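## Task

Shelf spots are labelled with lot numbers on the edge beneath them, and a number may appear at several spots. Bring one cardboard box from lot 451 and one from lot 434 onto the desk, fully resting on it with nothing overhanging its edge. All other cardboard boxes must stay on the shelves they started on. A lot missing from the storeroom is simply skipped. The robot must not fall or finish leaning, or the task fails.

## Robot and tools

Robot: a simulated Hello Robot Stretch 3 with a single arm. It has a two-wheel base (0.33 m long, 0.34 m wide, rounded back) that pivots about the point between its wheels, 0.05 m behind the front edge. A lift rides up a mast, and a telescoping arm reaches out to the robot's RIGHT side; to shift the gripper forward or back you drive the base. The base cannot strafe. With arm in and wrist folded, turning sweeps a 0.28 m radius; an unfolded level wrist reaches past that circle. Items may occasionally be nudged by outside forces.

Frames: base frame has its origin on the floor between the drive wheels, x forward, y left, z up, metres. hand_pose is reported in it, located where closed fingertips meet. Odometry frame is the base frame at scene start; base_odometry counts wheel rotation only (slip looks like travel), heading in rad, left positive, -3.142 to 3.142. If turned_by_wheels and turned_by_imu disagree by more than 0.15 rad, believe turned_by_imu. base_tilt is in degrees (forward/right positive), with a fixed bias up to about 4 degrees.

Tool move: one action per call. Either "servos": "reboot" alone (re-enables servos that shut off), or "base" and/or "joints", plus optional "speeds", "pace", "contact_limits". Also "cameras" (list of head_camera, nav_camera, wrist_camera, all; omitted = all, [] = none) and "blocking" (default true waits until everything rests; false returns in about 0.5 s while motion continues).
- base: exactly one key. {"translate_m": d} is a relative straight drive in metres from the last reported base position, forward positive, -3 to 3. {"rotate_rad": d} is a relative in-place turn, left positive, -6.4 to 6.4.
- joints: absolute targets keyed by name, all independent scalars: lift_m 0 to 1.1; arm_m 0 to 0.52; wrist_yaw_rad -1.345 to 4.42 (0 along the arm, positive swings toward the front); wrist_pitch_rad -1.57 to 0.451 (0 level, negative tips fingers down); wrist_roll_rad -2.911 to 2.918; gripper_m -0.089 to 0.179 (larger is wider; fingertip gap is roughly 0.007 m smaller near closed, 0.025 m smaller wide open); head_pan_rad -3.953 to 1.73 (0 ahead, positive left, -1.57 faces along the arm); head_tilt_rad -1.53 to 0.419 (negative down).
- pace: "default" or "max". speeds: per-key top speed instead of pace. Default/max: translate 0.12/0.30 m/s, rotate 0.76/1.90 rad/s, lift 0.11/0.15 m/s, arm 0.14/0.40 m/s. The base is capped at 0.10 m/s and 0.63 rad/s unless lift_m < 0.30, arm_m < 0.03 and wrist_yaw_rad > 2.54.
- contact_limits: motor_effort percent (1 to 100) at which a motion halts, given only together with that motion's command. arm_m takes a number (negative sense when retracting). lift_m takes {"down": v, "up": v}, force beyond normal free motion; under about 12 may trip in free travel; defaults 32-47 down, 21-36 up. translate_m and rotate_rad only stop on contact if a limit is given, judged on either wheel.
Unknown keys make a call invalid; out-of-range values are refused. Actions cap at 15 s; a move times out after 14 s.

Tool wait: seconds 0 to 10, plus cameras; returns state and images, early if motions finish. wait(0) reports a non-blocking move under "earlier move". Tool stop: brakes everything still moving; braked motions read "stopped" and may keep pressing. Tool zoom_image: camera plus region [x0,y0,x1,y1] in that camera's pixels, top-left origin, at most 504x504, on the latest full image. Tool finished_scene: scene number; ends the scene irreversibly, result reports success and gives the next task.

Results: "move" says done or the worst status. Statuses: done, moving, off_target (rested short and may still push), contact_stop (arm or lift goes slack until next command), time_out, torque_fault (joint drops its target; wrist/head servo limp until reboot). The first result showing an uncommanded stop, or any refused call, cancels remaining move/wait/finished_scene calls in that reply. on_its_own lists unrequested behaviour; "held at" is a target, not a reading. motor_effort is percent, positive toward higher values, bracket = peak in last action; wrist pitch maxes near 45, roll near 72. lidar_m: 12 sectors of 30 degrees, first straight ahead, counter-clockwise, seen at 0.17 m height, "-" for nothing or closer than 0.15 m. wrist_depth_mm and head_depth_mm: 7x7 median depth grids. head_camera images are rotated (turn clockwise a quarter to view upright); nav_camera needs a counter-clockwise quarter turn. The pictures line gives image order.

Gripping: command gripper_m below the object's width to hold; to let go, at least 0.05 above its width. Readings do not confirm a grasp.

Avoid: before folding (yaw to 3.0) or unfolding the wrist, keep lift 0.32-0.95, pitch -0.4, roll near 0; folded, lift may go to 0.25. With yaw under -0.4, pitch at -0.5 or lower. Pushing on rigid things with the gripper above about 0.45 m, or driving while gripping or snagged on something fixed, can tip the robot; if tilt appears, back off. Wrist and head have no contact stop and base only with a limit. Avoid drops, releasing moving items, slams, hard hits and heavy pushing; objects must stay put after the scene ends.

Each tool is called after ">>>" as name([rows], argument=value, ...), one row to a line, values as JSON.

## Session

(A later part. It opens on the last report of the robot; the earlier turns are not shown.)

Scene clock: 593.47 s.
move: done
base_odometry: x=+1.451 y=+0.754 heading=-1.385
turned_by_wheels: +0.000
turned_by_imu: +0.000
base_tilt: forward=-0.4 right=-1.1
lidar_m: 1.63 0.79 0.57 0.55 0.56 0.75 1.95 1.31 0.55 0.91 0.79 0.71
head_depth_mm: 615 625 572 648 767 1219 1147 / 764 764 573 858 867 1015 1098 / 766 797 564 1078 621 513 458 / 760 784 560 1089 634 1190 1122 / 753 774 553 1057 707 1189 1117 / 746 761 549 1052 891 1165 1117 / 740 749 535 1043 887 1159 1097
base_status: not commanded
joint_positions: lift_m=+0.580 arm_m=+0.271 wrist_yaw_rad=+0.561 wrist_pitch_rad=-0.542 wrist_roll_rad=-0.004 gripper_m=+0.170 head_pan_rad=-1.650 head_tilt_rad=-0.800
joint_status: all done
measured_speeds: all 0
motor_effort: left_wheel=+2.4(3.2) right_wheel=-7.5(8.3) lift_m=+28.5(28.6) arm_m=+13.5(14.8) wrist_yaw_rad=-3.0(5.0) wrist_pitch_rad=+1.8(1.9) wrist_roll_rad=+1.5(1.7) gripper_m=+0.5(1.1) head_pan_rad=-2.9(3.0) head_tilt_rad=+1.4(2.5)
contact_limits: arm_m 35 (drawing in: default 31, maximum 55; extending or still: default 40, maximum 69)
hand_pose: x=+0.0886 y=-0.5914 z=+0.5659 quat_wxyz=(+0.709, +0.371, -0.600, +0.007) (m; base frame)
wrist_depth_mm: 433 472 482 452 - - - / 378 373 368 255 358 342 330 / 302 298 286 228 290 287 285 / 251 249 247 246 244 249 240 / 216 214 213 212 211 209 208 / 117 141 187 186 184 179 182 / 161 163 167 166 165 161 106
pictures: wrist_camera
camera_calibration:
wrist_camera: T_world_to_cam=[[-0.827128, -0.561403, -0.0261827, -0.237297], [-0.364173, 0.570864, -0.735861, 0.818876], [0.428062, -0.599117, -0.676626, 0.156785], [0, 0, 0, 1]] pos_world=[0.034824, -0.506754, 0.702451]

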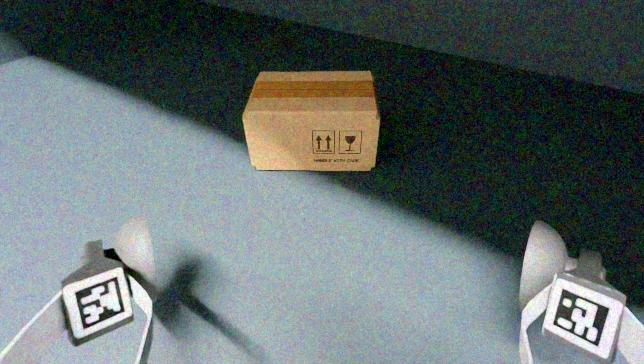

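>>> move(base={"translate_m":0.083}, joints={"arm_m":0.368}, speeds={"translate_m":0.06,"arm_m":0.07}, contact_limits={"arm_m":35}, cameras=["wrist_camera"])

Scene clock: 611.23 s.
move: done
base_odometry: x=+1.466 y=+0.672 heading=-1.385
turned_by_wheels: +0.000
turned_by_imu: +0.000
base_tilt: forward=-0.3 right=-1.2
lidar_m: 2.34 0.80 0.57 0.55 0.56 0.76 1.97 1.32 0.59 0.91 0.67 0.65
head_depth_mm: 755 759 577 822 838 1048 1153 / 774 809 572 1050 909 1144 1097 / 769 795 564 1112 641 509 450 / 760 783 561 695 838 1191 1124 / 751 774 552 1060 851 1191 1120 / 741 763 536 1051 881 1164 1111 / 736 749 541 1044 886 1151 1096
base_status: done
joint_positions: lift_m=+0.580 arm_m=+0.368 wrist_yaw_rad=+0.561 wrist_pitch_rad=-0.542 wrist_roll_rad=-0.004 gripper_m=+0.170 head_pan_rad=-1.650 head_tilt_rad=-0.800
joint_status: all done
measured_speeds: all 0
motor_effort: left_wheel=+3.6(10.3) right_wheel=+7.4(9.5) lift_m=+28.1(31.3) arm_m=+13.3(15.2) wrist_yaw_rad=-3.3(4.3) wrist_pitch_rad=+1.7(1.9) wrist_roll_rad=+1.4(1.8) gripper_m=+0.7(1.0) head_pan_rad=-2.2(3.3) head_tilt_rad=+1.7(2.6)
contact_limits: arm_m 35 (drawing in: default 31, maximum 55; extending or still: default 40, maximum 69)
hand_pose: x=+0.0886 y=-0.6884 z=+0.5659 quat_wxyz=(+0.709, +0.370, -0.600, +0.007) (m; base frame)
wrist_depth_mm: 365 434 431 - - - - / 360 369 369 362 334 - - / 301 296 295 294 291 288 274 / 250 249 248 247 243 250 242 / 216 213 202 148 147 209 208 / 117 141 136 133 132 179 182 / 160 163 160 152 156 161 106
pictures: wrist_camera
camera_calibration:
wrist_camera: T_world_to_cam=[[-0.827164, -0.561353, -0.0261272, -0.291761], [-0.364188, 0.570886, -0.735837, 0.874247], [0.42798, -0.599142, -0.676655, 0.0986782], [0, 0, 0, 1]] pos_world=[0.0348241, -0.603754, 0.702451]

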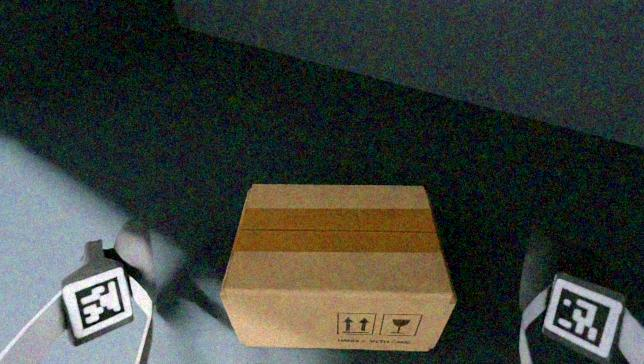

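>>> move(joints={"gripper_m":0.065}, cameras=["wrist_camera"])

>>> move(joints={"lift_m":0.64}, cameras=["wrist_camera"])

Scene clock: 619.93 s.
move: done
base_odometry: x=+1.466 y=+0.672 heading=-1.385
turned_by_wheels: +0.000
turned_by_imu: +0.000
base_tilt: forward=-0.2 right=-1.2
lidar_m: 2.34 0.80 0.57 0.55 0.57 0.76 1.97 1.33 0.59 0.91 0.67 0.66
head_depth_mm: 755 761 578 820 838 1041 1137 / 775 805 571 1049 919 1145 1101 / 767 794 567 1107 642 509 448 / 757 786 560 696 837 1200 1119 / 753 774 553 1059 852 1190 1119 / 745 761 535 1049 891 1160 1111 / 738 751 540 1045 885 1154 1094
base_status: not commanded
joint_positions: lift_m=+0.580 arm_m=+0.368 wrist_yaw_rad=+0.560 wrist_pitch_rad=-0.539 wrist_roll_rad=-0.004 gripper_m=+0.066 head_pan_rad=-1.650 head_tilt_rad=-0.800
joint_status: all done
measured_speeds: all 0
motor_effort: left_wheel=+3.7(4.0) right_wheel=+7.4(8.2) lift_m=+23.2(24.0) arm_m=+10.3(12.0) wrist_yaw_rad=-2.6(4.1) wrist_pitch_rad=+1.2(1.9) wrist_roll_rad=+1.3(1.7) gripper_m=-11.8(85.1) head_pan_rad=-2.3(2.8) head_tilt_rad=+1.3(2.2)
contact_limits: arm_m 35 (drawing in: default 31, maximum 55; extending or still: default 40, maximum 69)
hand_pose: x=+0.0886 y=-0.6889 z=+0.5664 quat_wxyz=(+0.709, +0.369, -0.601, +0.008) (m; base frame)
wrist_depth_mm: 365 431 - - - - - / 363 375 372 366 331 - - / 302 302 298 296 293 289 276 / 253 252 250 246 247 245 242 / 218 216 150 149 148 211 209 / 190 184 135 136 133 180 183 / 172 161 160 159 158 158 164
pictures: wrist_camera
camera_calibration:
wrist_camera: T_world_to_cam=[[-0.827744, -0.560498, -0.0261226, -0.291275], [-0.362535, 0.569765, -0.73752, 0.87497], [0.428262, -0.601007, -0.67482, 0.0963969], [0, 0, 0, 1]] pos_world=[0.034823, -0.603851, 0.70275]

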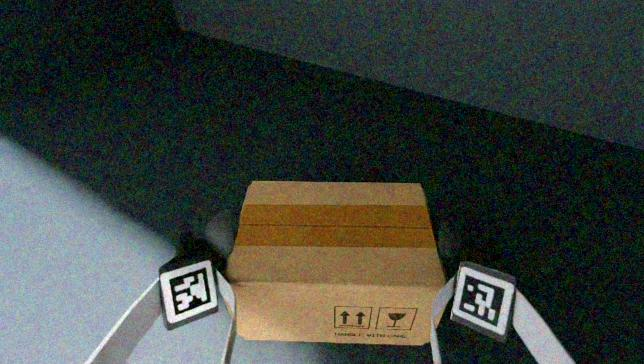

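Scene clock: 621.30 s.
move: done
base_odometry: x=+1.466 y=+0.672 heading=-1.385
turned_by_wheels: +0.000
turned_by_imu: +0.000
base_tilt: forward=-0.4 right=-1.1
lidar_m: 2.35 0.80 0.57 0.55 0.56 0.76 1.97 1.33 0.59 0.91 0.67 0.66
head_depth_mm: 753 759 577 820 836 1048 1142 / 776 805 571 1053 914 1042 385 / 766 795 565 1077 546 457 1096 / 758 784 560 643 876 1197 1126 / 750 771 553 739 875 1194 1120 / 746 761 537 1044 889 1161 1115 / 736 753 540 1045 886 1159 1092
base_status: not commanded
joint_positions: lift_m=+0.640 arm_m=+0.368 wrist_yaw_rad=+0.560 wrist_pitch_rad=-0.549 wrist_roll_rad=-0.004 gripper_m=+0.066 head_pan_rad=-1.650 head_tilt_rad=-0.800
joint_status: all done
measured_speeds: all 0
motor_effort: left_wheel=+3.2(4.0) right_wheel=+7.2(8.5) lift_m=+29.2(34.5) arm_m=+10.1(10.6) wrist_yaw_rad=-2.3(3.7) wrist_pitch_rad=+3.0(3.1) wrist_roll_rad=+1.6(1.6) gripper_m=-11.6(11.9) head_pan_rad=-2.2(2.5) head_tilt_rad=+1.1(2.3)
contact_limits: arm_m 35 (drawing in: default 31, maximum 55; extending or still: default 40, maximum 69)
hand_pose: x=+0.0879 y=-0.6876 z=+0.6244 quat_wxyz=(+0.709, +0.372, -0.599, +0.004) (m; base frame)
wrist_depth_mm: 366 433 - - - - - / 380 453 465 - - - - / 387 401 395 391 371 - - / 337 334 334 329 327 322 304 / 290 288 151 151 150 280 279 / 254 252 136 138 135 241 246 / 232 215 214 161 212 213 220
pictures: wrist_camera
camera_calibration:
wrist_camera: T_world_to_cam=[[-0.827906, -0.560246, -0.0263704, -0.289358], [-0.366272, 0.57567, -0.73106, 0.91712], [0.424754, -0.595591, -0.681803, 0.14508], [0, 0, 0, 1]] pos_world=[0.03473, -0.603662, 0.761755]

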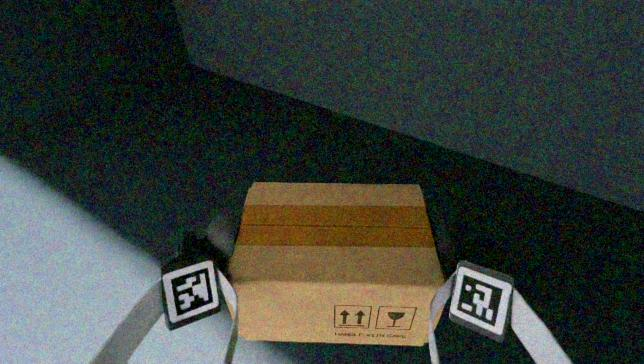

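>>> move(joints={"arm_m":0.0}, cameras=[])

>>> move(base={"translate_m":-0.9}, joints={"lift_m":0.84,"head_pan_rad":-2.3,"head_tilt_rad":-0.5}, cameras=["wrist_camera"])

>>> move(base={"translate_m":-0.79}, cameras=["wrist_camera","nav_camera"])

Scene clock: 649.53 s.
move: done
base_odometry: x=+1.466 y=+0.672 heading=-1.385
turned_by_wheels: +0.000
turned_by_imu: +0.000
base_tilt: forward=-0.3 right=-1.2
lidar_m: 2.34 0.80 0.57 0.55 0.56 0.76 1.96 1.32 0.59 0.91 0.67 0.65
head_depth_mm: 755 760 578 823 838 1048 1144 / 776 811 572 1045 916 1147 377 / 766 796 567 1105 907 1205 375 / 760 786 559 1072 903 1205 403 / 749 773 553 1066 895 815 467 / 745 762 537 1049 888 807 1081 / 737 750 540 1041 882 1155 1090
base_status: not commanded
joint_positions: lift_m=+0.640 arm_m=+0.001 wrist_yaw_rad=+0.560 wrist_pitch_rad=-0.549 wrist_roll_rad=-0.004 gripper_m=+0.066 head_pan_rad=-1.650 head_tilt_rad=-0.800
joint_status: all done
measured_speeds: all 0
motor_effort: left_wheel=+3.5(3.9) right_wheel=+7.8(8.2) lift_m=+29.9(30.6) arm_m=-12.6(14.7) wrist_yaw_rad=-1.6(3.5) wrist_pitch_rad=+3.0(3.2) wrist_roll_rad=+1.6(1.6) gripper_m=-11.0(11.8) head_pan_rad=-2.0(2.8) head_tilt_rad=+1.3(2.1)
hand_pose: x=+0.0878 y=-0.3202 z=+0.6244 quat_wxyz=(+0.709, +0.372, -0.599, +0.004) (m; base frame)
wrist_depth_mm: - 435 501 - - - - / - 473 495 487 479 474 472 / - 563 415 394 393 386 383 / - - - 348 330 327 325 / 967 953 152 151 150 285 280 / 855 124 136 139 134 126 259 / 775 738 718 159 152 113 -
pictures: none
No camera images: "cameras" was empty.

Scene clock: 659.67 s.
move: done
base_odometry: x=+1.300 y=+1.557 heading=-1.385
turned_by_wheels: +0.000
turned_by_imu: +0.000
base_tilt: forward=-0.4 right=-1.3
lidar_m: 2.24 0.76 0.55 0.53 0.54 0.73 1.47 1.51 0.64 0.93 0.64 0.68
head_depth_mm: 1360 1435 1527 1614 1729 1630 1322 / 1488 1570 1664 1788 1879 1623 1313 / 1612 1724 1843 1986 2028 1603 1313 / 1701 1818 1950 2146 1999 1540 1343 / 538 583 637 671 781 862 886 / 608 666 737 700 913 935 788 / 700 775 875 693 1069 931 762
base_status: done
joint_positions: lift_m=+0.840 arm_m=+0.001 wrist_yaw_rad=+0.560 wrist_pitch_rad=-0.549 wrist_roll_rad=-0.004 gripper_m=+0.066 head_pan_rad=-2.300 head_tilt_rad=-0.500
joint_status: all done
measured_speeds: all 0
motor_effort: left_wheel=-6.6(10.4) right_wheel=-5.4(14.2) lift_m=+31.1(35.6) arm_m=-3.6(12.7) wrist_yaw_rad=-2.9(3.7) wrist_pitch_rad=+3.1(3.2) wrist_roll_rad=+1.3(1.8) gripper_m=-11.4(12.1) head_pan_rad=+3.4(4.9) head_tilt_rad=-4.2(6.5)
hand_pose: x=+0.0878 y=-0.3202 z=+0.8244 quat_wxyz=(+0.709, +0.372, -0.599, +0.004) (m; base frame)
wrist_depth_mm: - 475 - - - - - / - - - - - - - / - - - - - - - / - - 616 170 - - - / - - 152 151 147 453 - / - 124 136 138 135 126 - / 950 908 897 159 152 113 -
pictures: wrist_camera
camera_calibration:
wrist_camera: T_world_to_cam=[[-0.82791, -0.560239, -0.0264103, -0.0782124], [-0.366401, 0.575911, -0.730806, 0.851575], [0.424636, -0.595365, -0.682074, 0.50051], [0, 0, 0, 1]] pos_world=[0.0347303, -0.236263, 0.961656]

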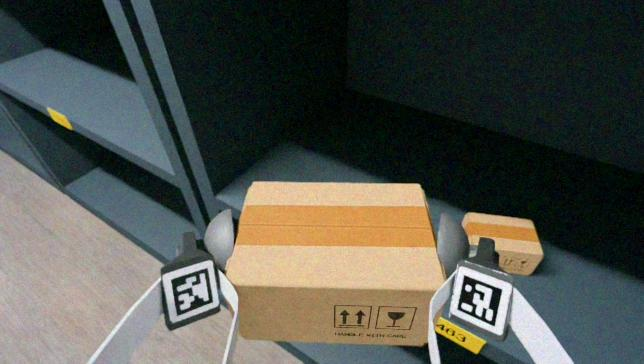

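Scene clock: 668.70 s.
move: done
base_odometry: x=+1.154 y=+2.333 heading=-1.385
turned_by_wheels: +0.000
turned_by_imu: -0.001
base_tilt: forward=-0.2 right=-1.2
lidar_m: 2.17 0.74 0.53 0.50 0.52 0.70 0.68 0.71 0.95 2.44 0.60 1.31
head_depth_mm: 628 663 701 743 795 849 916 / 683 724 769 820 885 951 1036 / 747 795 853 914 995 1085 1182 / 826 882 952 1035 1135 1252 1309 / 918 990 1083 1196 1326 1455 1367 / 1035 1133 1252 1410 1598 1587 1331 / 1191 1323 1491 1704 1873 1579 1286
base_status: done
joint_positions: lift_m=+0.840 arm_m=+0.001 wrist_yaw_rad=+0.560 wrist_pitch_rad=-0.549 wrist_roll_rad=-0.004 gripper_m=+0.066 head_pan_rad=-2.300 head_tilt_rad=-0.500
joint_status: not commanded
measured_speeds: all 0
motor_effort: left_wheel=-0.7(11.1) right_wheel=-11.1(14.2) lift_m=+30.1(31.4) arm_m=+4.3(4.5) wrist_yaw_rad=-2.1(3.8) wrist_pitch_rad=+3.0(3.3) wrist_roll_rad=+1.3(1.7) gripper_m=-11.1(11.8) head_pan_rad=+3.9(4.1) head_tilt_rad=-3.2(5.2)
hand_pose: x=+0.0878 y=-0.3202 z=+0.8244 quat_wxyz=(+0.709, +0.372, -0.599, +0.004) (m; base frame)
wrist_depth_mm: - - - - - - - / - - - - - - - / - - - - - - - / - - 532 170 - - - / - - 152 150 150 - - / - 124 136 138 135 - - / 951 911 908 162 895 897 925
pictures: nav_camera (sideways), wrist_camera
camera_calibration:
nav_camera: T_world_to_cam=[[-0.291273, -0.351493, 0.889726, -1.11298], [-0.756725, 0.653649, 0.0104974, 0.0411309], [-0.585258, -0.67022, -0.456374, 0.550739], [0, 0, 0, 1]] pos_world=[0.0292695, -0.0489725, 1.24115]
wrist_camera: T_world_to_cam=[[-0.82791, -0.560239, -0.0264103, -0.0782124], [-0.366401, 0.575911, -0.730806, 0.851575], [0.424636, -0.595365, -0.682074, 0.50051], [0, 0, 0, 1]] pos_world=[0.0347303, -0.236263, 0.961656]

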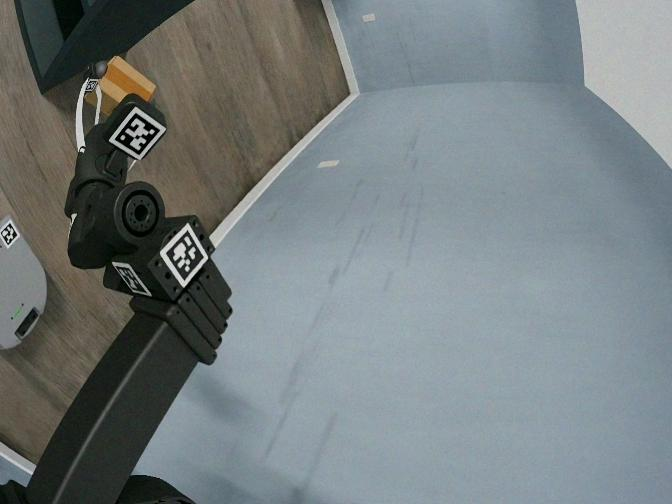

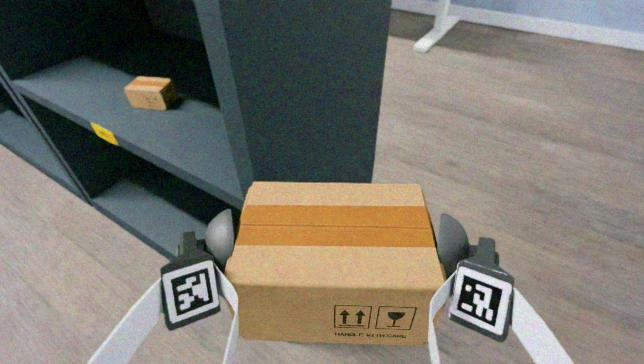

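>>> move(base={"rotate_rad":-1.599}, cameras=[])

>>> move(base={"translate_m":1.22}, cameras=["nav_camera"])

Scene clock: 680.00 s.
move: done
base_odometry: x=+1.154 y=+2.333 heading=-2.983
turned_by_wheels: -1.599
turned_by_imu: -1.573
base_tilt: forward=-0.3 right=-1.1
lidar_m: 2.32 0.60 1.30 2.21 0.75 0.53 0.51 0.52 0.69 0.68 0.70 0.94
head_depth_mm: 454 479 508 539 575 619 668 / 491 522 554 594 639 691 750 / 536 571 614 662 717 782 862 / 588 635 684 747 818 902 979 / 654 712 778 851 941 1056 1148 / 657 702 757 827 905 995 1087 / 607 648 693 746 813 886 973
base_status: done
joint_positions: lift_m=+0.840 arm_m=+0.001 wrist_yaw_rad=+0.560 wrist_pitch_rad=-0.549 wrist_roll_rad=-0.004 gripper_m=+0.066 head_pan_rad=-2.300 head_tilt_rad=-0.500
joint_status: not commanded
measured_speeds: all 0
motor_effort: left_wheel=+7.8(12.3) right_wheel=-10.5(13.9) lift_m=+29.8(30.5) arm_m=+1.0(7.7) wrist_yaw_rad=-1.6(3.5) wrist_pitch_rad=+3.1(3.2) wrist_roll_rad=+1.3(1.6) gripper_m=-11.4(11.9) head_pan_rad=+3.1(4.2) head_tilt_rad=-2.7(3.6)
hand_pose: x=+0.0878 y=-0.3202 z=+0.8244 quat_wxyz=(+0.709, +0.372, -0.599, +0.004) (m; base frame)
wrist_depth_mm: - - 598 520 444 391 348 / - - - 574 489 424 375 / - - - 615 538 462 401 / - - - 171 576 501 434 / - - 152 151 150 546 474 / - 124 136 139 135 580 521 / 960 910 902 162 158 119 576
pictures: none
No camera images: "cameras" was empty.

Scene clock: 693.33 s.
move: done
base_odometry: x=-0.051 y=+2.141 heading=-2.983
turned_by_wheels: +0.000
turned_by_imu: +0.000
base_tilt: forward=-0.2 right=-1.2
lidar_m: 2.03 1.76 2.37 1.17 0.46 0.52 1.71 0.95 0.67 0.64 0.65 0.87
head_depth_mm: 1023 1156 1325 1557 1873 1613 1332 / 901 999 1129 1289 1514 1582 1317 / 803 883 980 1104 1258 1449 1314 / 724 789 865 961 1078 1226 1309 / 662 714 778 852 939 1058 1157 / 608 650 703 765 838 927 1009 / 563 599 643 693 753 824 901
base_status: done
joint_positions: lift_m=+0.840 arm_m=+0.001 wrist_yaw_rad=+0.560 wrist_pitch_rad=-0.549 wrist_roll_rad=-0.004 gripper_m=+0.066 head_pan_rad=-2.300 head_tilt_rad=-0.500
joint_status: not commanded
measured_speeds: all 0
motor_effort: left_wheel=+8.2(12.1) right_wheel=+1.0(11.0) lift_m=+28.5(30.5) arm_m=-12.8(13.5) wrist_yaw_rad=-1.6(3.4) wrist_pitch_rad=+3.0(3.3) wrist_roll_rad=+1.3(1.8) gripper_m=-11.3(12.1) head_pan_rad=+2.8(4.0) head_tilt_rad=-1.3(3.2)
hand_pose: x=+0.0878 y=-0.3202 z=+0.8244 quat_wxyz=(+0.709, +0.372, -0.599, +0.004) (m; base frame)
wrist_depth_mm: - 617 552 464 392 348 310 / - - 602 515 430 378 332 / - - - 578 482 410 358 / - - - 580 510 452 389 / - - 152 151 150 486 426 / - 124 136 138 135 513 471 / 978 912 902 162 158 119 517
pictures: nav_camera (sideways)
camera_calibration:
nav_camera: T_world_to_cam=[[-0.291273, -0.351493, 0.889726, -1.11298], [-0.756725, 0.653649, 0.0104974, 0.0411309], [-0.585258, -0.67022, -0.456374, 0.550739], [0, 0, 0, 1]] pos_world=[0.0292695, -0.0489725, 1.24115]

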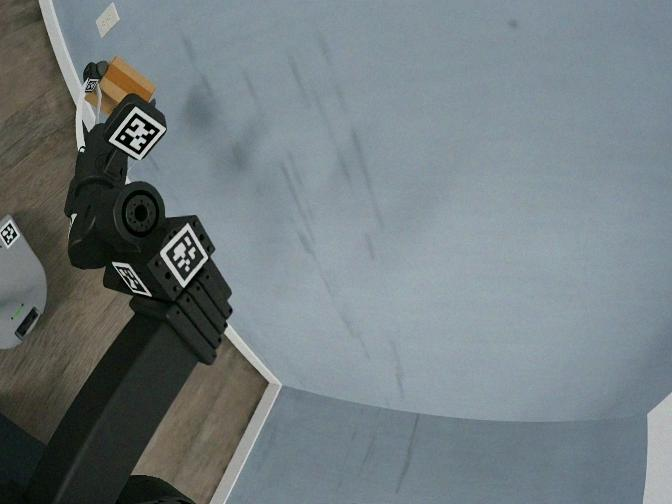

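>>> move(base={"rotate_rad":0.938}, joints={"head_pan_rad":-1.57,"head_tilt_rad":-0.6}, cameras=[])

>>> move(base={"translate_m":1.1}, cameras=["nav_camera"])

>>> move(base={"translate_m":0.2}, joints={"wrist_yaw_rad":0.0}, cameras=["nav_camera"])

>>> move(base={"rotate_rad":0.661}, cameras=["nav_camera","wrist_camera","head_camera"])

Scene clock: 705.27 s.
move: done
base_odometry: x=-0.051 y=+2.141 heading=-2.045
turned_by_wheels: +0.938
turned_by_imu: +0.924
base_tilt: forward=-0.3 right=-1.1
lidar_m: 2.28 3.60 0.46 0.47 1.71 1.09 0.70 0.64 0.64 0.79 1.59 1.76
head_depth_mm: 612 651 694 745 804 878 935 / 670 717 772 834 910 1001 1085 / 741 801 867 950 1050 1174 1233 / 831 907 992 1102 1240 1360 1225 / 947 1042 1163 1319 1520 1460 305 / 1099 1235 1397 1628 1751 1449 439 / 1304 1496 1757 2077 1801 1455 1135
base_status: done
joint_positions: lift_m=+0.840 arm_m=+0.001 wrist_yaw_rad=+0.560 wrist_pitch_rad=-0.549 wrist_roll_rad=-0.004 gripper_m=+0.066 head_pan_rad=-1.568 head_tilt_rad=-0.600
joint_status: all done
measured_speeds: all 0
motor_effort: left_wheel=-8.8(13.0) right_wheel=+10.0(13.3) lift_m=+28.6(29.5) arm_m=-13.2(13.7) wrist_yaw_rad=-1.0(3.4) wrist_pitch_rad=+3.1(3.2) wrist_roll_rad=+1.4(1.7) gripper_m=-11.2(11.9) head_pan_rad=-2.8(6.2) head_tilt_rad=-5.2(7.9)
hand_pose: x=+0.0878 y=-0.3202 z=+0.8244 quat_wxyz=(+0.709, +0.372, -0.599, +0.004) (m; base frame)
wrist_depth_mm: - - - - - - 569 / - - - - - - 586 / - - - - - - 592 / - - - - - - 588 / - - 152 150 150 156 602 / - 124 136 138 135 - 605 / 966 900 912 162 894 126 591
pictures: none
No camera images: "cameras" was empty.

Scene clock: 717.40 s.
move: done
base_odometry: x=-0.554 y=+1.162 heading=-2.045
turned_by_wheels: +0.000
turned_by_imu: -0.001
base_tilt: forward=-0.3 right=-1.2
lidar_m: 1.00 2.79 1.60 1.03 0.94 0.94 1.63 1.49 1.49 1.48 0.90 0.94
head_depth_mm: 1443 1537 1629 1766 1816 1499 1312 / 1579 1695 1816 1968 1882 1487 1335 / 1550 1721 1939 2159 1856 1470 1265 / 1427 1575 1766 2016 1838 1468 1226 / 1325 1443 1618 1812 1831 1467 305 / 1234 1343 1478 1643 1749 1450 440 / 1157 1251 1368 1498 1596 1402 1096
base_status: done
joint_positions: lift_m=+0.840 arm_m=+0.001 wrist_yaw_rad=+0.560 wrist_pitch_rad=-0.549 wrist_roll_rad=-0.004 gripper_m=+0.066 head_pan_rad=-1.570 head_tilt_rad=-0.600
joint_status: not commanded
measured_speeds: all 0
motor_effort: left_wheel=+5.1(9.3) right_wheel=+4.1(14.2) lift_m=+28.3(29.1) arm_m=-11.5(13.4) wrist_yaw_rad=-2.1(3.6) wrist_pitch_rad=+3.1(3.2) wrist_roll_rad=+1.4(1.7) gripper_m=-11.1(11.9) head_pan_rad=-2.9(4.0) head_tilt_rad=-2.5(5.9)
hand_pose: x=+0.0878 y=-0.3202 z=+0.8244 quat_wxyz=(+0.709, +0.372, -0.599, +0.004) (m; base frame)
wrist_depth_mm: - - - - - - - / - - - - - - - / - - - - - - - / - - - - - - - / - - 152 151 150 - - / - 124 136 138 135 - - / 971 911 912 161 895 896 916
pictures: nav_camera (sideways)
camera_calibration:
nav_camera: T_world_to_cam=[[0.0174638, -0.54265, 0.839777, -1.04973], [-0.999789, -0.0185458, 0.00880739, 0.044857], [0.010795, -0.839754, -0.542859, 0.659665], [0, 0, 0, 1]] pos_world=[0.0560588, -0.0148498, 1.23925]

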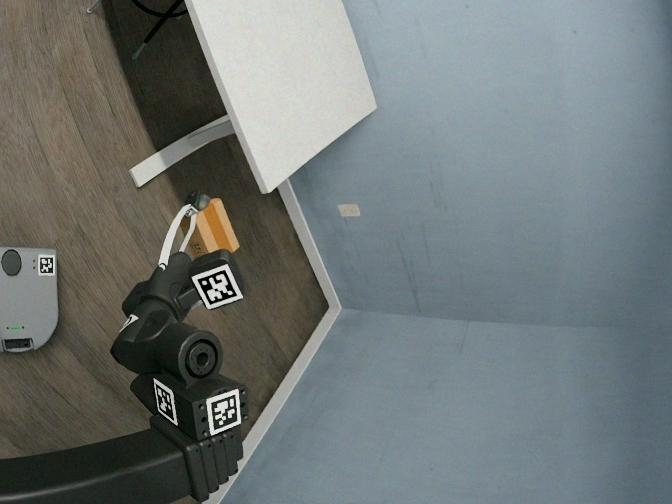

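Scene clock: 720.53 s.
move: done
base_odometry: x=-0.645 y=+0.984 heading=-2.046
turned_by_wheels: +0.000
turned_by_imu: +0.001
base_tilt: forward=-0.3 right=-1.1
lidar_m: 0.80 2.63 1.81 1.17 1.06 1.07 1.80 1.64 1.65 1.34 0.79 0.76
head_depth_mm: 1586 1700 1811 1927 1888 1499 1314 / 1534 1735 1943 2154 1864 1492 1327 / 1401 1569 1766 2034 1850 1475 460 / 1288 1439 1602 1812 1836 522 319 / 1199 1320 1454 1622 1723 712 1190 / 1112 1217 1337 1465 811 690 1211 / 1047 1131 1238 1069 805 648 1178
base_status: done
joint_positions: lift_m=+0.840 arm_m=+0.001 wrist_yaw_rad=+0.003 wrist_pitch_rad=-0.549 wrist_roll_rad=-0.004 gripper_m=+0.066 head_pan_rad=-1.570 head_tilt_rad=-0.600
joint_status: all done
measured_speeds: all 0
motor_effort: left_wheel=+0.3(10.0) right_wheel=+9.2(13.5) lift_m=+27.1(28.4) arm_m=-11.1(12.4) wrist_yaw_rad=-3.0(5.9) wrist_pitch_rad=+3.0(3.2) wrist_roll_rad=+1.4(1.7) gripper_m=-11.2(11.7) head_pan_rad=-3.1(3.7) head_tilt_rad=-3.6(4.8)
hand_pose: x=-0.0209 y=-0.3515 z=+0.8244 quat_wxyz=(+0.683, +0.193, -0.678, -0.191) (m; base frame)
wrist_depth_mm: - - - - - - - / - - - - - - - / - - - - - - - / - - - - - - - / - - 152 150 150 - - / - 123 136 139 135 - - / 950 916 867 161 903 894 933
pictures: nav_camera (sideways)
camera_calibration:
nav_camera: T_world_to_cam=[[0.0174638, -0.54265, 0.839777, -1.04973], [-0.999789, -0.0185458, 0.00880739, 0.044857], [0.010795, -0.839754, -0.542859, 0.659665], [0, 0, 0, 1]] pos_world=[0.0560588, -0.0148498, 1.23925]

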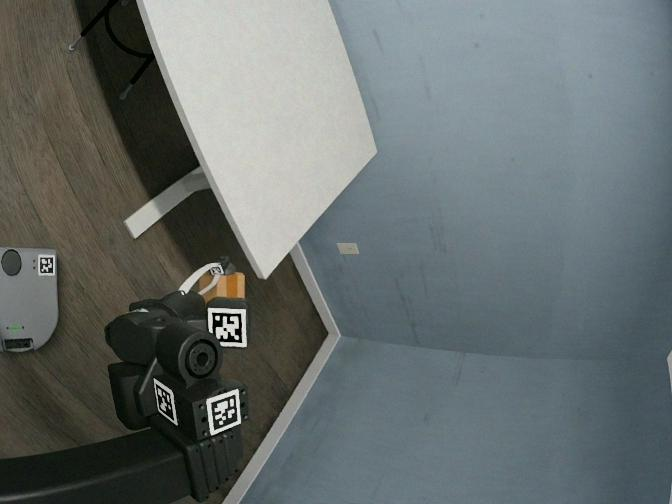

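Scene clock: 722.70 s.
move: done
base_odometry: x=-0.645 y=+0.984 heading=-1.385
turned_by_wheels: +0.661
turned_by_imu: +0.649
base_tilt: forward=-0.3 right=-1.2
lidar_m: 2.64 1.55 1.11 1.06 1.09 1.71 1.64 1.69 0.81 0.79 0.76 0.81
head_depth_mm: 1009 1116 1230 1397 872 690 1318 / 1007 1108 1228 1119 836 686 1333 / 1003 1103 1225 1115 827 661 461 / 1001 1100 1218 1106 823 520 319 / 1005 1096 1213 1090 817 655 1193 / 996 1098 1213 1080 812 670 1217 / 994 1090 1210 1063 806 665 1191
base_status: done
joint_positions: lift_m=+0.840 arm_m=+0.001 wrist_yaw_rad=+0.003 wrist_pitch_rad=-0.549 wrist_roll_rad=-0.004 gripper_m=+0.066 head_pan_rad=-1.570 head_tilt_rad=-0.600
joint_status: not commanded
measured_speeds: all 0
motor_effort: left_wheel=-8.8(12.7) right_wheel=+9.7(12.3) lift_m=+27.8(28.4) arm_m=-13.0(13.2) wrist_yaw_rad=-2.7(4.2) wrist_pitch_rad=+3.0(3.2) wrist_roll_rad=+1.3(1.6) gripper_m=-10.8(11.9) head_pan_rad=-3.2(3.8) head_tilt_rad=-3.2(4.6)
hand_pose: x=-0.0210 y=-0.3515 z=+0.8244 quat_wxyz=(+0.683, +0.193, -0.678, -0.191) (m; base frame)
wrist_depth_mm: - - - - - - - / - - - - - - - / - - - - - - - / - - - 171 - - - / - - 152 151 147 - - / - 124 136 139 135 - - / 935 918 893 161 159 892 935
pictures: head_camera (sideways), nav_camera (sideways), wrist_camera
camera_calibration:
head_camera: T_world_to_cam=[[-0.0466927, 0.520089, -0.852835, 1.12535], [0.997496, -0.0211216, -0.0674936, 0.0813585], [-0.0531159, -0.853851, -0.517801, 0.62975], [0, 0, 0, 1]] pos_world=[0.00484038, -0.0458484, 1.29131]
nav_camera: T_world_to_cam=[[0.0174638, -0.54265, 0.839777, -1.04973], [-0.999789, -0.0185458, 0.00880739, 0.044857], [0.010795, -0.839754, -0.542859, 0.659665], [0, 0, 0, 1]] pos_world=[0.0560588, -0.0148498, 1.23925]
wrist_camera: T_world_to_cam=[[-0.998931, -0.0379356, -0.0264223, -0.00591906], [-0.00659152, 0.682569, -0.730791, 0.874763], [0.045758, -0.729836, -0.682089, 0.472875], [0, 0, 0, 1]] pos_world=[-0.0217845, -0.25219, 0.961656]

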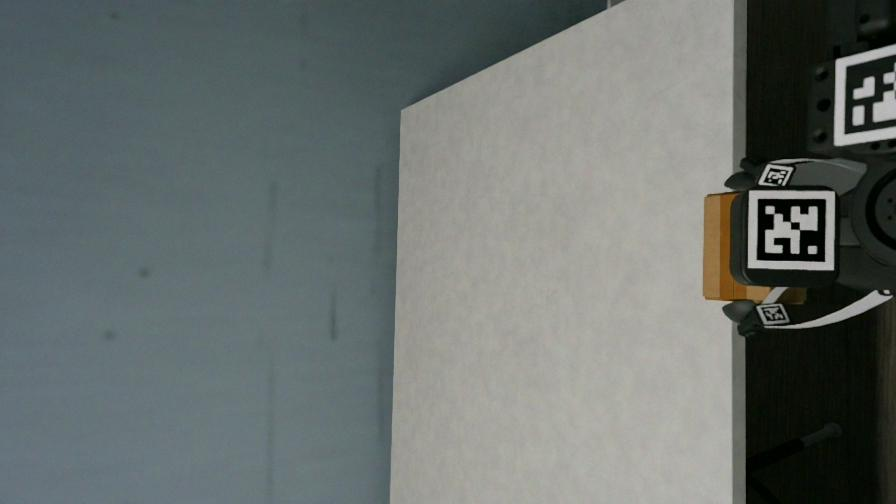

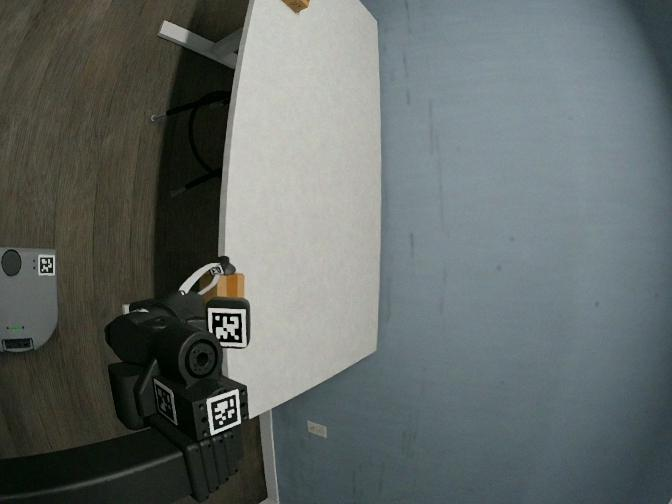

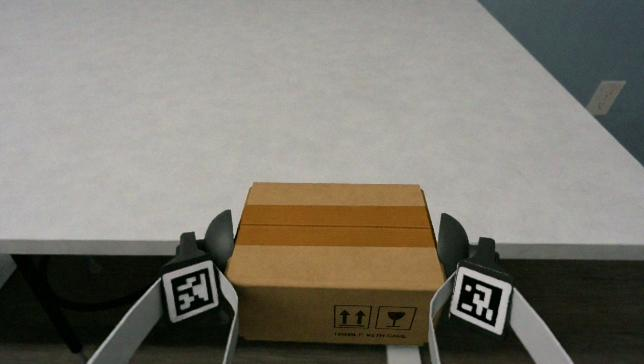

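>>> move(joints={"arm_m":0.22}, cameras=[])

>>> move(joints={"lift_m":0.79}, cameras=["wrist_camera"])

>>> move(joints={"lift_m":0.70}, speeds={"lift_m":0.02}, contact_limits={"lift_m":{"down":14}}, cameras=["wrist_camera"])

Scene clock: 738.87 s.
move: done
base_odometry: x=-0.645 y=+0.984 heading=-1.385
turned_by_wheels: +0.000
turned_by_imu: +0.000
base_tilt: forward=-0.3 right=-1.3
lidar_m: 2.64 1.55 1.11 1.06 1.10 1.72 1.64 1.69 0.81 0.79 0.76 0.80
head_depth_mm: 1010 1110 1242 1401 811 285 - / 1010 1116 1235 1123 357 396 1244 / 1005 1096 1232 1114 388 642 1208 / 1004 1099 1220 1100 413 640 1226 / 1000 1094 1213 1088 791 673 1224 / 995 1094 1212 1081 808 669 1215 / 998 1095 1212 1069 804 664 1185
base_status: not commanded
joint_positions: lift_m=+0.840 arm_m=+0.220 wrist_yaw_rad=+0.003 wrist_pitch_rad=-0.550 wrist_roll_rad=-0.004 gripper_m=+0.066 head_pan_rad=-1.570 head_tilt_rad=-0.600
joint_status: all done
measured_speeds: all 0
motor_effort: left_wheel=-8.6(9.2) right_wheel=+9.3(10.6) lift_m=+27.6(28.3) arm_m=+12.3(15.6) wrist_yaw_rad=-2.6(4.0) wrist_pitch_rad=+3.1(3.3) wrist_roll_rad=+1.3(1.6) gripper_m=-10.9(11.8) head_pan_rad=-2.7(3.5) head_tilt_rad=-3.0(4.2)
hand_pose: x=-0.0210 y=-0.5709 z=+0.8243 quat_wxyz=(+0.683, +0.193, -0.678, -0.191) (m; base frame)
wrist_depth_mm: - - - - - - - / - - - - - - - / - - - - - - - / - - - 170 - - - / - - 152 150 147 - - / - - 136 139 135 - - / - - 150 155 152 113 -
pictures: none
No camera images: "cameras" was empty.

Scene clock: 740.17 s.
move: done
base_odometry: x=-0.645 y=+0.984 heading=-1.385
turned_by_wheels: +0.000
turned_by_imu: +0.000
base_tilt: forward=-0.3 right=-1.1
lidar_m: 2.63 1.55 1.11 1.06 1.10 1.71 1.64 1.69 0.81 0.79 0.76 0.80
head_depth_mm: 1011 1114 1237 1388 867 648 291 / 1005 1112 1230 1120 430 354 1185 / 1007 1101 1226 1111 423 440 1207 / 1004 1103 1224 1100 533 490 1228 / 998 1098 1214 1091 816 671 1226 / 998 1092 1215 1080 811 669 1217 / 995 1090 1209 1073 803 666 1184
base_status: not commanded
joint_positions: lift_m=+0.790 arm_m=+0.220 wrist_yaw_rad=+0.003 wrist_pitch_rad=-0.550 wrist_roll_rad=-0.004 gripper_m=+0.066 head_pan_rad=-1.570 head_tilt_rad=-0.600
joint_status: all done
measured_speeds: all 0
motor_effort: left_wheel=-8.8(9.1) right_wheel=+9.0(10.3) lift_m=+25.8(27.7) arm_m=+11.2(12.9) wrist_yaw_rad=-2.9(4.4) wrist_pitch_rad=+3.2(3.3) wrist_roll_rad=+1.3(1.6) gripper_m=-11.1(11.8) head_pan_rad=-3.0(3.5) head_tilt_rad=-3.5(4.1)
hand_pose: x=-0.0210 y=-0.5709 z=+0.7743 quat_wxyz=(+0.683, +0.193, -0.678, -0.191) (m; base frame)
wrist_depth_mm: - - - - - - - / - - - - - - - / - - - - - - - / - - - 170 - - - / - - 151 150 147 - - / - - 136 138 134 - - / - - 150 154 151 113 -
pictures: wrist_camera
camera_calibration:
wrist_camera: T_world_to_cam=[[-0.998931, -0.0379223, -0.0264361, -0.0155444], [-0.00658869, 0.68283, -0.730548, 0.987881], [0.0457555, -0.729593, -0.68235, 0.278996], [0, 0, 0, 1]] pos_world=[-0.0217845, -0.471591, 0.911656]

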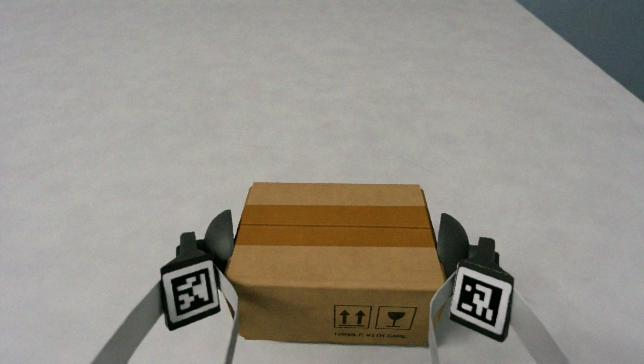

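Scene clock: 747.40 s.
move: contact_stop
base_odometry: x=-0.645 y=+0.984 heading=-1.385
turned_by_wheels: +0.000
turned_by_imu: +0.001
base_tilt: forward=-0.4 right=-1.3
lidar_m: 2.63 1.54 1.11 1.06 1.09 1.71 1.64 1.69 0.80 0.79 0.76 0.80
head_depth_mm: 1010 1110 1236 1391 871 693 349 / 1010 1111 1231 1123 838 400 338 / 1006 1100 1223 1116 831 443 1207 / 1003 1101 1217 1100 750 468 1221 / 1000 1094 1220 1088 818 672 1221 / 1000 1094 1218 1076 811 671 1220 / 995 1089 1205 1069 806 665 1190
base_status: not commanded
joint_positions: lift_m=+0.737 arm_m=+0.220 wrist_yaw_rad=+0.001 wrist_pitch_rad=-0.477 wrist_roll_rad=-0.004 gripper_m=+0.065 head_pan_rad=-1.570 head_tilt_rad=-0.600
joint_status: lift_m contact_stop (moved -0.053 of -0.090)
measured_speeds: translate_m=+0.000 rotate_rad=+0.000 lift_m=+0.005 arm_m=+0.000 wrist_yaw_rad=+0.000 wrist_pitch_rad=-0.024 wrist_roll_rad=+0.000 head_pan_rad=+0.000 head_tilt_rad=+0.000
on_its_own: lift_m is slack since a contact_stop (your +0.700 is given up); wrist_pitch_rad is at rest, and its effort (-10.2) is outside its rest range (-8 to +12)
motor_effort: left_wheel=-3.8(8.9) right_wheel=+5.4(9.9) lift_m=+20.8(27.5) arm_m=-3.4(11.2) wrist_yaw_rad=-1.2(8.9) wrist_pitch_rad=-10.2(23.9) wrist_roll_rad=+1.3(1.5) gripper_m=-9.8(11.8) head_pan_rad=-2.5(3.4) head_tilt_rad=-2.7(4.0)
contact_limits: lift_m down 14 (down: maximum 72; up: maximum 65)
hand_pose: x=-0.0214 y=-0.5816 z=+0.7363 quat_wxyz=(+0.689, +0.168, -0.685, -0.167) (m; base frame)
wrist_depth_mm: - - - - - - - / - - - - - - - / - - - - - - - / - - - 153 146 - - / - - 132 130 137 - - / - - 136 143 136 122 - / - - - - - - -
pictures: wrist_camera
camera_calibration:
wrist_camera: T_world_to_cam=[[-0.998995, -0.037635, -0.0243376, -0.0186714], [-0.00467916, 0.627637, -0.778492, 0.970695], [0.0445738, -0.777596, -0.627182, 0.176638], [0, 0, 0, 1]] pos_world=[-0.021984, -0.472594, 0.866008]

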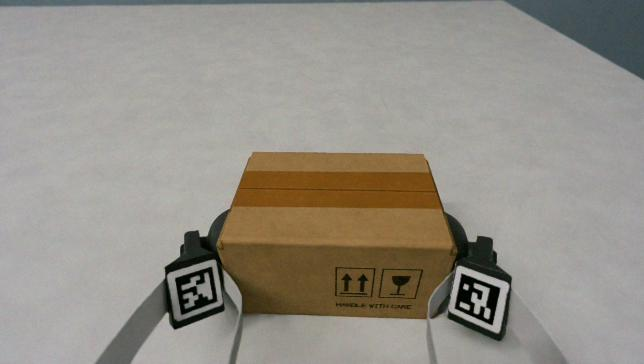

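>>> move(joints={"lift_m":0.75}, speeds={"lift_m":0.03}, cameras=["wrist_camera"])

Scene clock: 751.80 s.
move: done
base_odometry: x=-0.645 y=+0.984 heading=-1.385
turned_by_wheels: +0.000
turned_by_imu: +0.000
base_tilt: forward=-0.3 right=-1.3
lidar_m: 2.64 1.54 1.11 1.06 1.10 1.71 1.64 1.68 0.80 0.79 0.76 0.80
head_depth_mm: 1011 1113 1238 1394 872 689 331 / 1009 1106 1237 1121 834 391 330 / 1008 1106 1230 1113 475 435 1205 / 1004 1105 1223 1096 722 461 1217 / 1001 1100 1219 1090 816 671 1219 / 996 1096 1211 1083 810 670 1223 / 1000 1092 1212 1069 806 665 1187
base_status: not commanded
joint_positions: lift_m=+0.750 arm_m=+0.220 wrist_yaw_rad=+0.001 wrist_pitch_rad=-0.524 wrist_roll_rad=-0.003 gripper_m=+0.065 head_pan_rad=-1.570 head_tilt_rad=-0.600
joint_status: all done
measured_speeds: all 0
motor_effort: left_wheel=-3.1(4.4) right_wheel=+4.9(6.1) lift_m=+28.2(32.1) arm_m=+4.9(5.5) wrist_yaw_rad=-1.6(2.3) wrist_pitch_rad=-1.6(8.1) wrist_roll_rad=+0.8(1.3) gripper_m=-9.9(10.4) head_pan_rad=-2.1(2.8) head_tilt_rad=-2.3(3.4)
hand_pose: x=-0.0214 y=-0.5748 z=+0.7397 quat_wxyz=(+0.684, +0.184, -0.682, -0.183) (m; base frame)
wrist_depth_mm: - - - - - - - / - - - - - - - / - - - - - - - / - - 155 154 153 - - / - - 132 131 139 - - / - - 136 143 135 - - / - - - - - 110 -
pictures: wrist_camera
camera_calibration:
wrist_camera: T_world_to_cam=[[-0.998998, -0.035984, -0.0266133, -0.0156735], [-0.00397679, 0.663644, -0.748038, 0.967238], [0.0445791, -0.747182, -0.663122, 0.228203], [0, 0, 0, 1]] pos_world=[-0.0219844, -0.471957, 0.87444]

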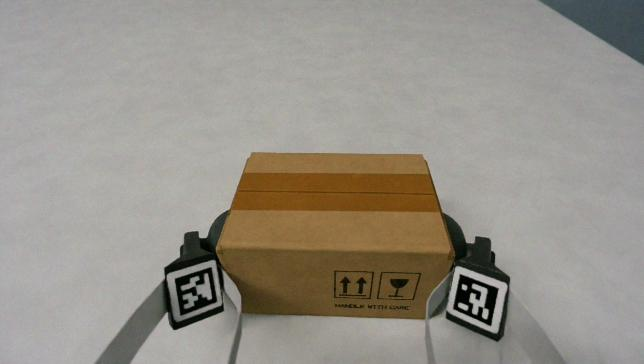

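>>> move(joints={"gripper_m":0.17}, cameras=["wrist_camera"])

>>> move(joints={"lift_m":0.86}, cameras=["wrist_camera"])

>>> move(joints={"arm_m":0.05,"head_tilt_rad":-0.5,"head_pan_rad":-1.7}, cameras=["nav_camera","head_camera"])

Scene clock: 758.10 s.
move: done
base_odometry: x=-0.645 y=+0.984 heading=-1.385
turned_by_wheels: +0.000
turned_by_imu: +0.000
base_tilt: forward=-0.4 right=-1.3
lidar_m: 2.64 1.54 1.11 1.06 1.09 1.71 1.64 1.69 0.80 0.79 0.76 0.80
head_depth_mm: 1008 1115 1234 1390 871 690 332 / 1003 1111 1234 1125 835 391 331 / 1004 1102 1232 1110 474 435 1212 / 1003 1101 1226 1100 723 461 1232 / 998 1095 1226 1090 814 671 1225 / 997 1095 1215 1077 811 670 1215 / 991 1087 1214 1066 804 665 1190
base_status: not commanded
joint_positions: lift_m=+0.750 arm_m=+0.220 wrist_yaw_rad=+0.001 wrist_pitch_rad=-0.540 wrist_roll_rad=-0.003 gripper_m=+0.170 head_pan_rad=-1.570 head_tilt_rad=-0.600
joint_status: all done
measured_speeds: all 0
motor_effort: left_wheel=-3.3(4.3) right_wheel=+5.5(5.9) lift_m=+24.2(24.8) arm_m=+13.4(13.9) wrist_yaw_rad=-2.1(2.4) wrist_pitch_rad=+1.5(1.7) wrist_roll_rad=+0.9(1.3) gripper_m=+0.5(83.6) head_pan_rad=-2.1(2.8) head_tilt_rad=-2.3(3.2)
hand_pose: x=-0.0214 y=-0.5723 z=+0.7362 quat_wxyz=(+0.683, +0.189, -0.680, -0.189) (m; base frame)
wrist_depth_mm: - - - - - - - / - - - - - - - / - - - - - - - / - - 154 148 152 - - / - 143 132 131 135 - - / - 124 143 145 142 - - / - - - - - - 106
pictures: wrist_camera
camera_calibration:
wrist_camera: T_world_to_cam=[[-0.998998, -0.035533, -0.0272074, -0.0149836], [-0.00397659, 0.676019, -0.736873, 0.961877], [0.044576, -0.736027, -0.675483, 0.243199], [0, 0, 0, 1]] pos_world=[-0.0219844, -0.471779, 0.872651]

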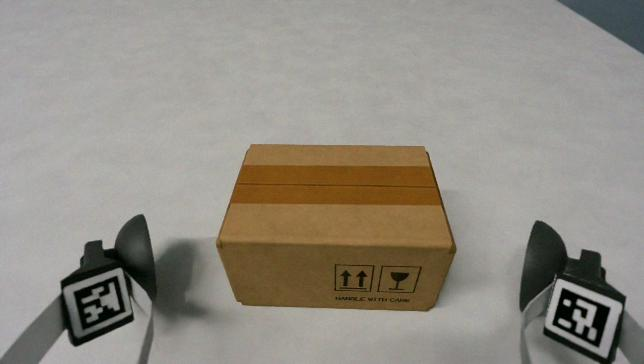

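Scene clock: 759.93 s.
move: done
base_odometry: x=-0.645 y=+0.984 heading=-1.385
turned_by_wheels: +0.000
turned_by_imu: +0.000
base_tilt: forward=-0.3 right=-1.2
lidar_m: 2.63 1.54 1.10 1.06 1.09 1.71 1.64 1.69 0.80 0.79 0.76 0.80
head_depth_mm: 1013 1110 1229 1387 342 - - / 1008 1107 1234 1122 358 647 1235 / 1010 1104 1232 408 381 661 1207 / 1003 1099 1219 1102 403 658 1230 / 1002 1094 1218 1088 791 672 1223 / 997 1095 1216 1079 810 668 1219 / 998 1092 1214 1064 806 666 1186
base_status: not commanded
joint_positions: lift_m=+0.860 arm_m=+0.220 wrist_yaw_rad=+0.001 wrist_pitch_rad=-0.542 wrist_roll_rad=-0.003 gripper_m=+0.170 head_pan_rad=-1.570 head_tilt_rad=-0.600
joint_status: all done
measured_speeds: all 0
motor_effort: left_wheel=-3.6(4.5) right_wheel=+4.6(6.0) lift_m=+30.9(34.4) arm_m=+11.0(13.8) wrist_yaw_rad=-0.8(2.5) wrist_pitch_rad=+1.6(1.8) wrist_roll_rad=+0.9(1.3) gripper_m=+0.6(1.3) head_pan_rad=-2.0(2.8) head_tilt_rad=-1.4(2.8)
hand_pose: x=-0.0214 y=-0.5721 z=+0.8460 quat_wxyz=(+0.683, +0.190, -0.680, -0.189) (m; base frame)
wrist_depth_mm: - - - - - - - / - - - - - - - / - - - - - - - / - - - - - - - / - 143 - - - - - / - 124 - 234 230 - - / - - - 209 208 - 106
pictures: wrist_camera
camera_calibration:
wrist_camera: T_world_to_cam=[[-0.998998, -0.0355047, -0.0272486, -0.0119361], [-0.0039775, 0.676852, -0.736108, 1.04243], [0.0445786, -0.735262, -0.676315, 0.318686], [0, 0, 0, 1]] pos_world=[-0.0219844, -0.471681, 0.982551]

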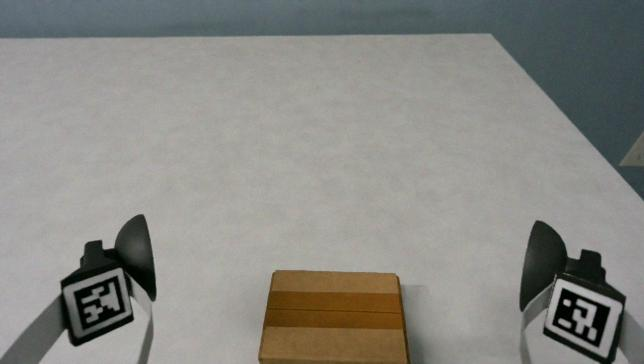

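Scene clock: 762.43 s.
move: done
base_odometry: x=-0.645 y=+0.984 heading=-1.385
turned_by_wheels: +0.000
turned_by_imu: +0.000
base_tilt: forward=-0.4 right=-1.2
lidar_m: 2.63 1.54 1.11 1.06 1.10 1.72 1.63 1.69 0.80 0.79 0.76 0.81
head_depth_mm: 1074 1166 1277 1419 1592 1639 - / 1056 1150 1251 1384 1490 753 - / 1039 1125 1222 1325 939 749 - / 1018 1102 1203 1261 933 718 - / 1006 1086 1183 1251 925 679 336 / 989 1069 1160 1229 922 710 596 / 974 1052 1134 1219 915 707 609
base_status: not commanded
joint_positions: lift_m=+0.860 arm_m=+0.050 wrist_yaw_rad=+0.001 wrist_pitch_rad=-0.542 wrist_roll_rad=-0.003 gripper_m=+0.170 head_pan_rad=-1.703 head_tilt_rad=-0.500
joint_status: all done
measured_speeds: all 0
motor_effort: left_wheel=-3.9(4.6) right_wheel=+5.4(5.8) lift_m=+23.0(31.2) arm_m=-13.0(14.4) wrist_yaw_rad=-1.6(2.5) wrist_pitch_rad=+1.6(1.8) wrist_roll_rad=+0.9(1.3) gripper_m=+0.9(1.3) head_pan_rad=+1.3(4.5) head_tilt_rad=+4.5(8.2)
hand_pose: x=-0.0214 y=-0.4021 z=+0.8460 quat_wxyz=(+0.683, +0.190, -0.680, -0.189) (m; base frame)
wrist_depth_mm: - - - - - - - / - - - - - - - / - - - 355 - - - / - - - 335 - - - / - 143 - - - - - / - 124 - - - - - / 116 949 951 984 954 948 106
pictures: head_camera (sideways), nav_camera (sideways)
camera_calibration:
head_camera: T_world_to_cam=[[0.0112609, 0.434784, -0.900464, 1.18716], [0.984994, -0.159922, -0.0648991, 0.0780535], [-0.172221, -0.886221, -0.43006, 0.516324], [0, 0, 0, 1]] pos_world=[-0.00132914, -0.0460996, 1.29611]
nav_camera: T_world_to_cam=[[-0.0434111, -0.45445, 0.889714, -1.11445], [-0.993264, 0.115395, 0.0104784, 0.0425959], [-0.107431, -0.883266, -0.456398, 0.54789], [0, 0, 0, 1]] pos_world=[0.0527897, -0.0274456, 1.24115]

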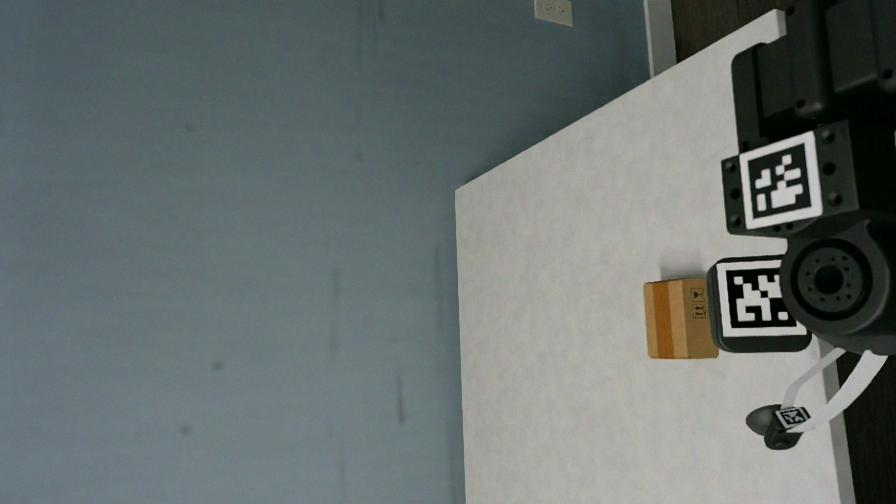

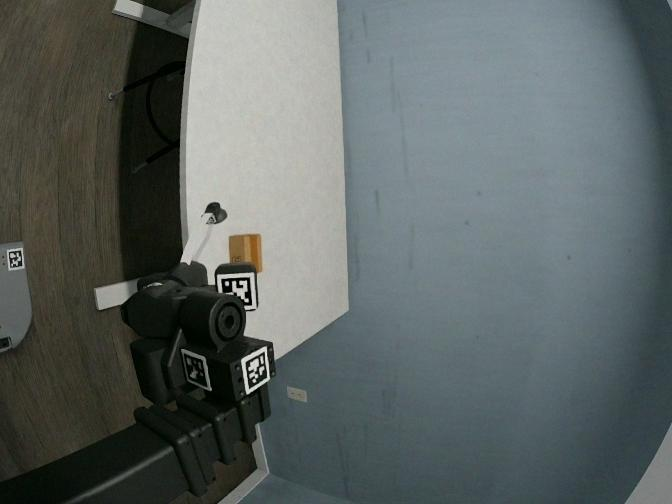

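>>> move(joints={"head_pan_rad":-0.9,"head_tilt_rad":-0.5,"arm_m":0.0}, cameras=["nav_camera"])

Scene clock: 771.17 s.
move: done
base_odometry: x=-0.645 y=+0.984 heading=-1.385
turned_by_wheels: +0.000
turned_by_imu: +0.000
base_tilt: forward=-0.4 right=-1.2
lidar_m: 2.64 1.55 1.11 1.06 1.09 1.72 1.64 1.69 0.81 0.80 0.76 0.80
head_depth_mm: 1042 1111 1177 1232 958 733 596 / 1109 1179 1261 1299 946 728 641 / 1185 1260 1367 1344 936 723 1239 / 1271 1359 1482 1331 932 743 1268 / 1376 1485 1615 1315 927 1109 1269 / 1488 1609 1796 1299 918 1535 1296 / 1611 1765 1965 1283 994 1576 1287
base_status: not commanded
joint_positions: lift_m=+0.860 arm_m=+0.001 wrist_yaw_rad=+0.001 wrist_pitch_rad=-0.542 wrist_roll_rad=-0.003 gripper_m=+0.170 head_pan_rad=-0.892 head_tilt_rad=-0.500
joint_status: all done
measured_speeds: translate_m=+0.000 rotate_rad=+0.000 lift_m=+0.000 arm_m=+0.000 wrist_yaw_rad=+0.000 wrist_pitch_rad=+0.000 wrist_roll_rad=+0.000 head_pan_rad=-0.024 head_tilt_rad=+0.000
motor_effort: left_wheel=-3.6(4.3) right_wheel=+4.8(5.8) lift_m=+25.2(25.5) arm_m=-12.2(14.2) wrist_yaw_rad=-1.6(2.6) wrist_pitch_rad=+1.6(1.8) wrist_roll_rad=+0.8(1.3) gripper_m=+0.4(1.2) head_pan_rad=-3.1(4.8) head_tilt_rad=+3.8(7.3)
hand_pose: x=-0.0214 y=-0.3527 z=+0.8460 quat_wxyz=(+0.683, +0.190, -0.680, -0.189) (m; base frame)
wrist_depth_mm: - - - - - - - / - - - - - - - / - - - 372 - - - / - - - 383 - - - / - 143 - - - - - / 116 127 - - - - 138 / 116 953 983 965 950 947 106
pictures: nav_camera (sideways)
camera_calibration:
nav_camera: T_world_to_cam=[[0.299489, -0.34401, 0.889923, -1.11682], [-0.767482, -0.640985, 0.0105034, 0.0412243], [0.566814, -0.686146, -0.455989, 0.543218], [0, 0, 0, 1]] pos_world=[0.058212, 0.0149521, 1.24116]

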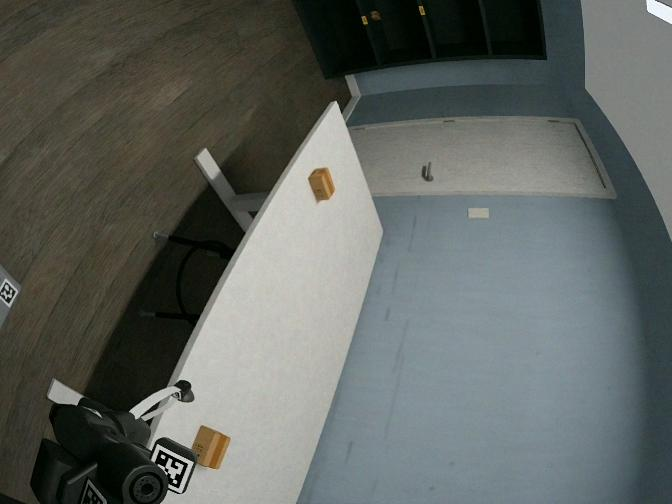

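Both on the desk.

>>> finished_scene(scene=2)

The scene is finished: the task was done.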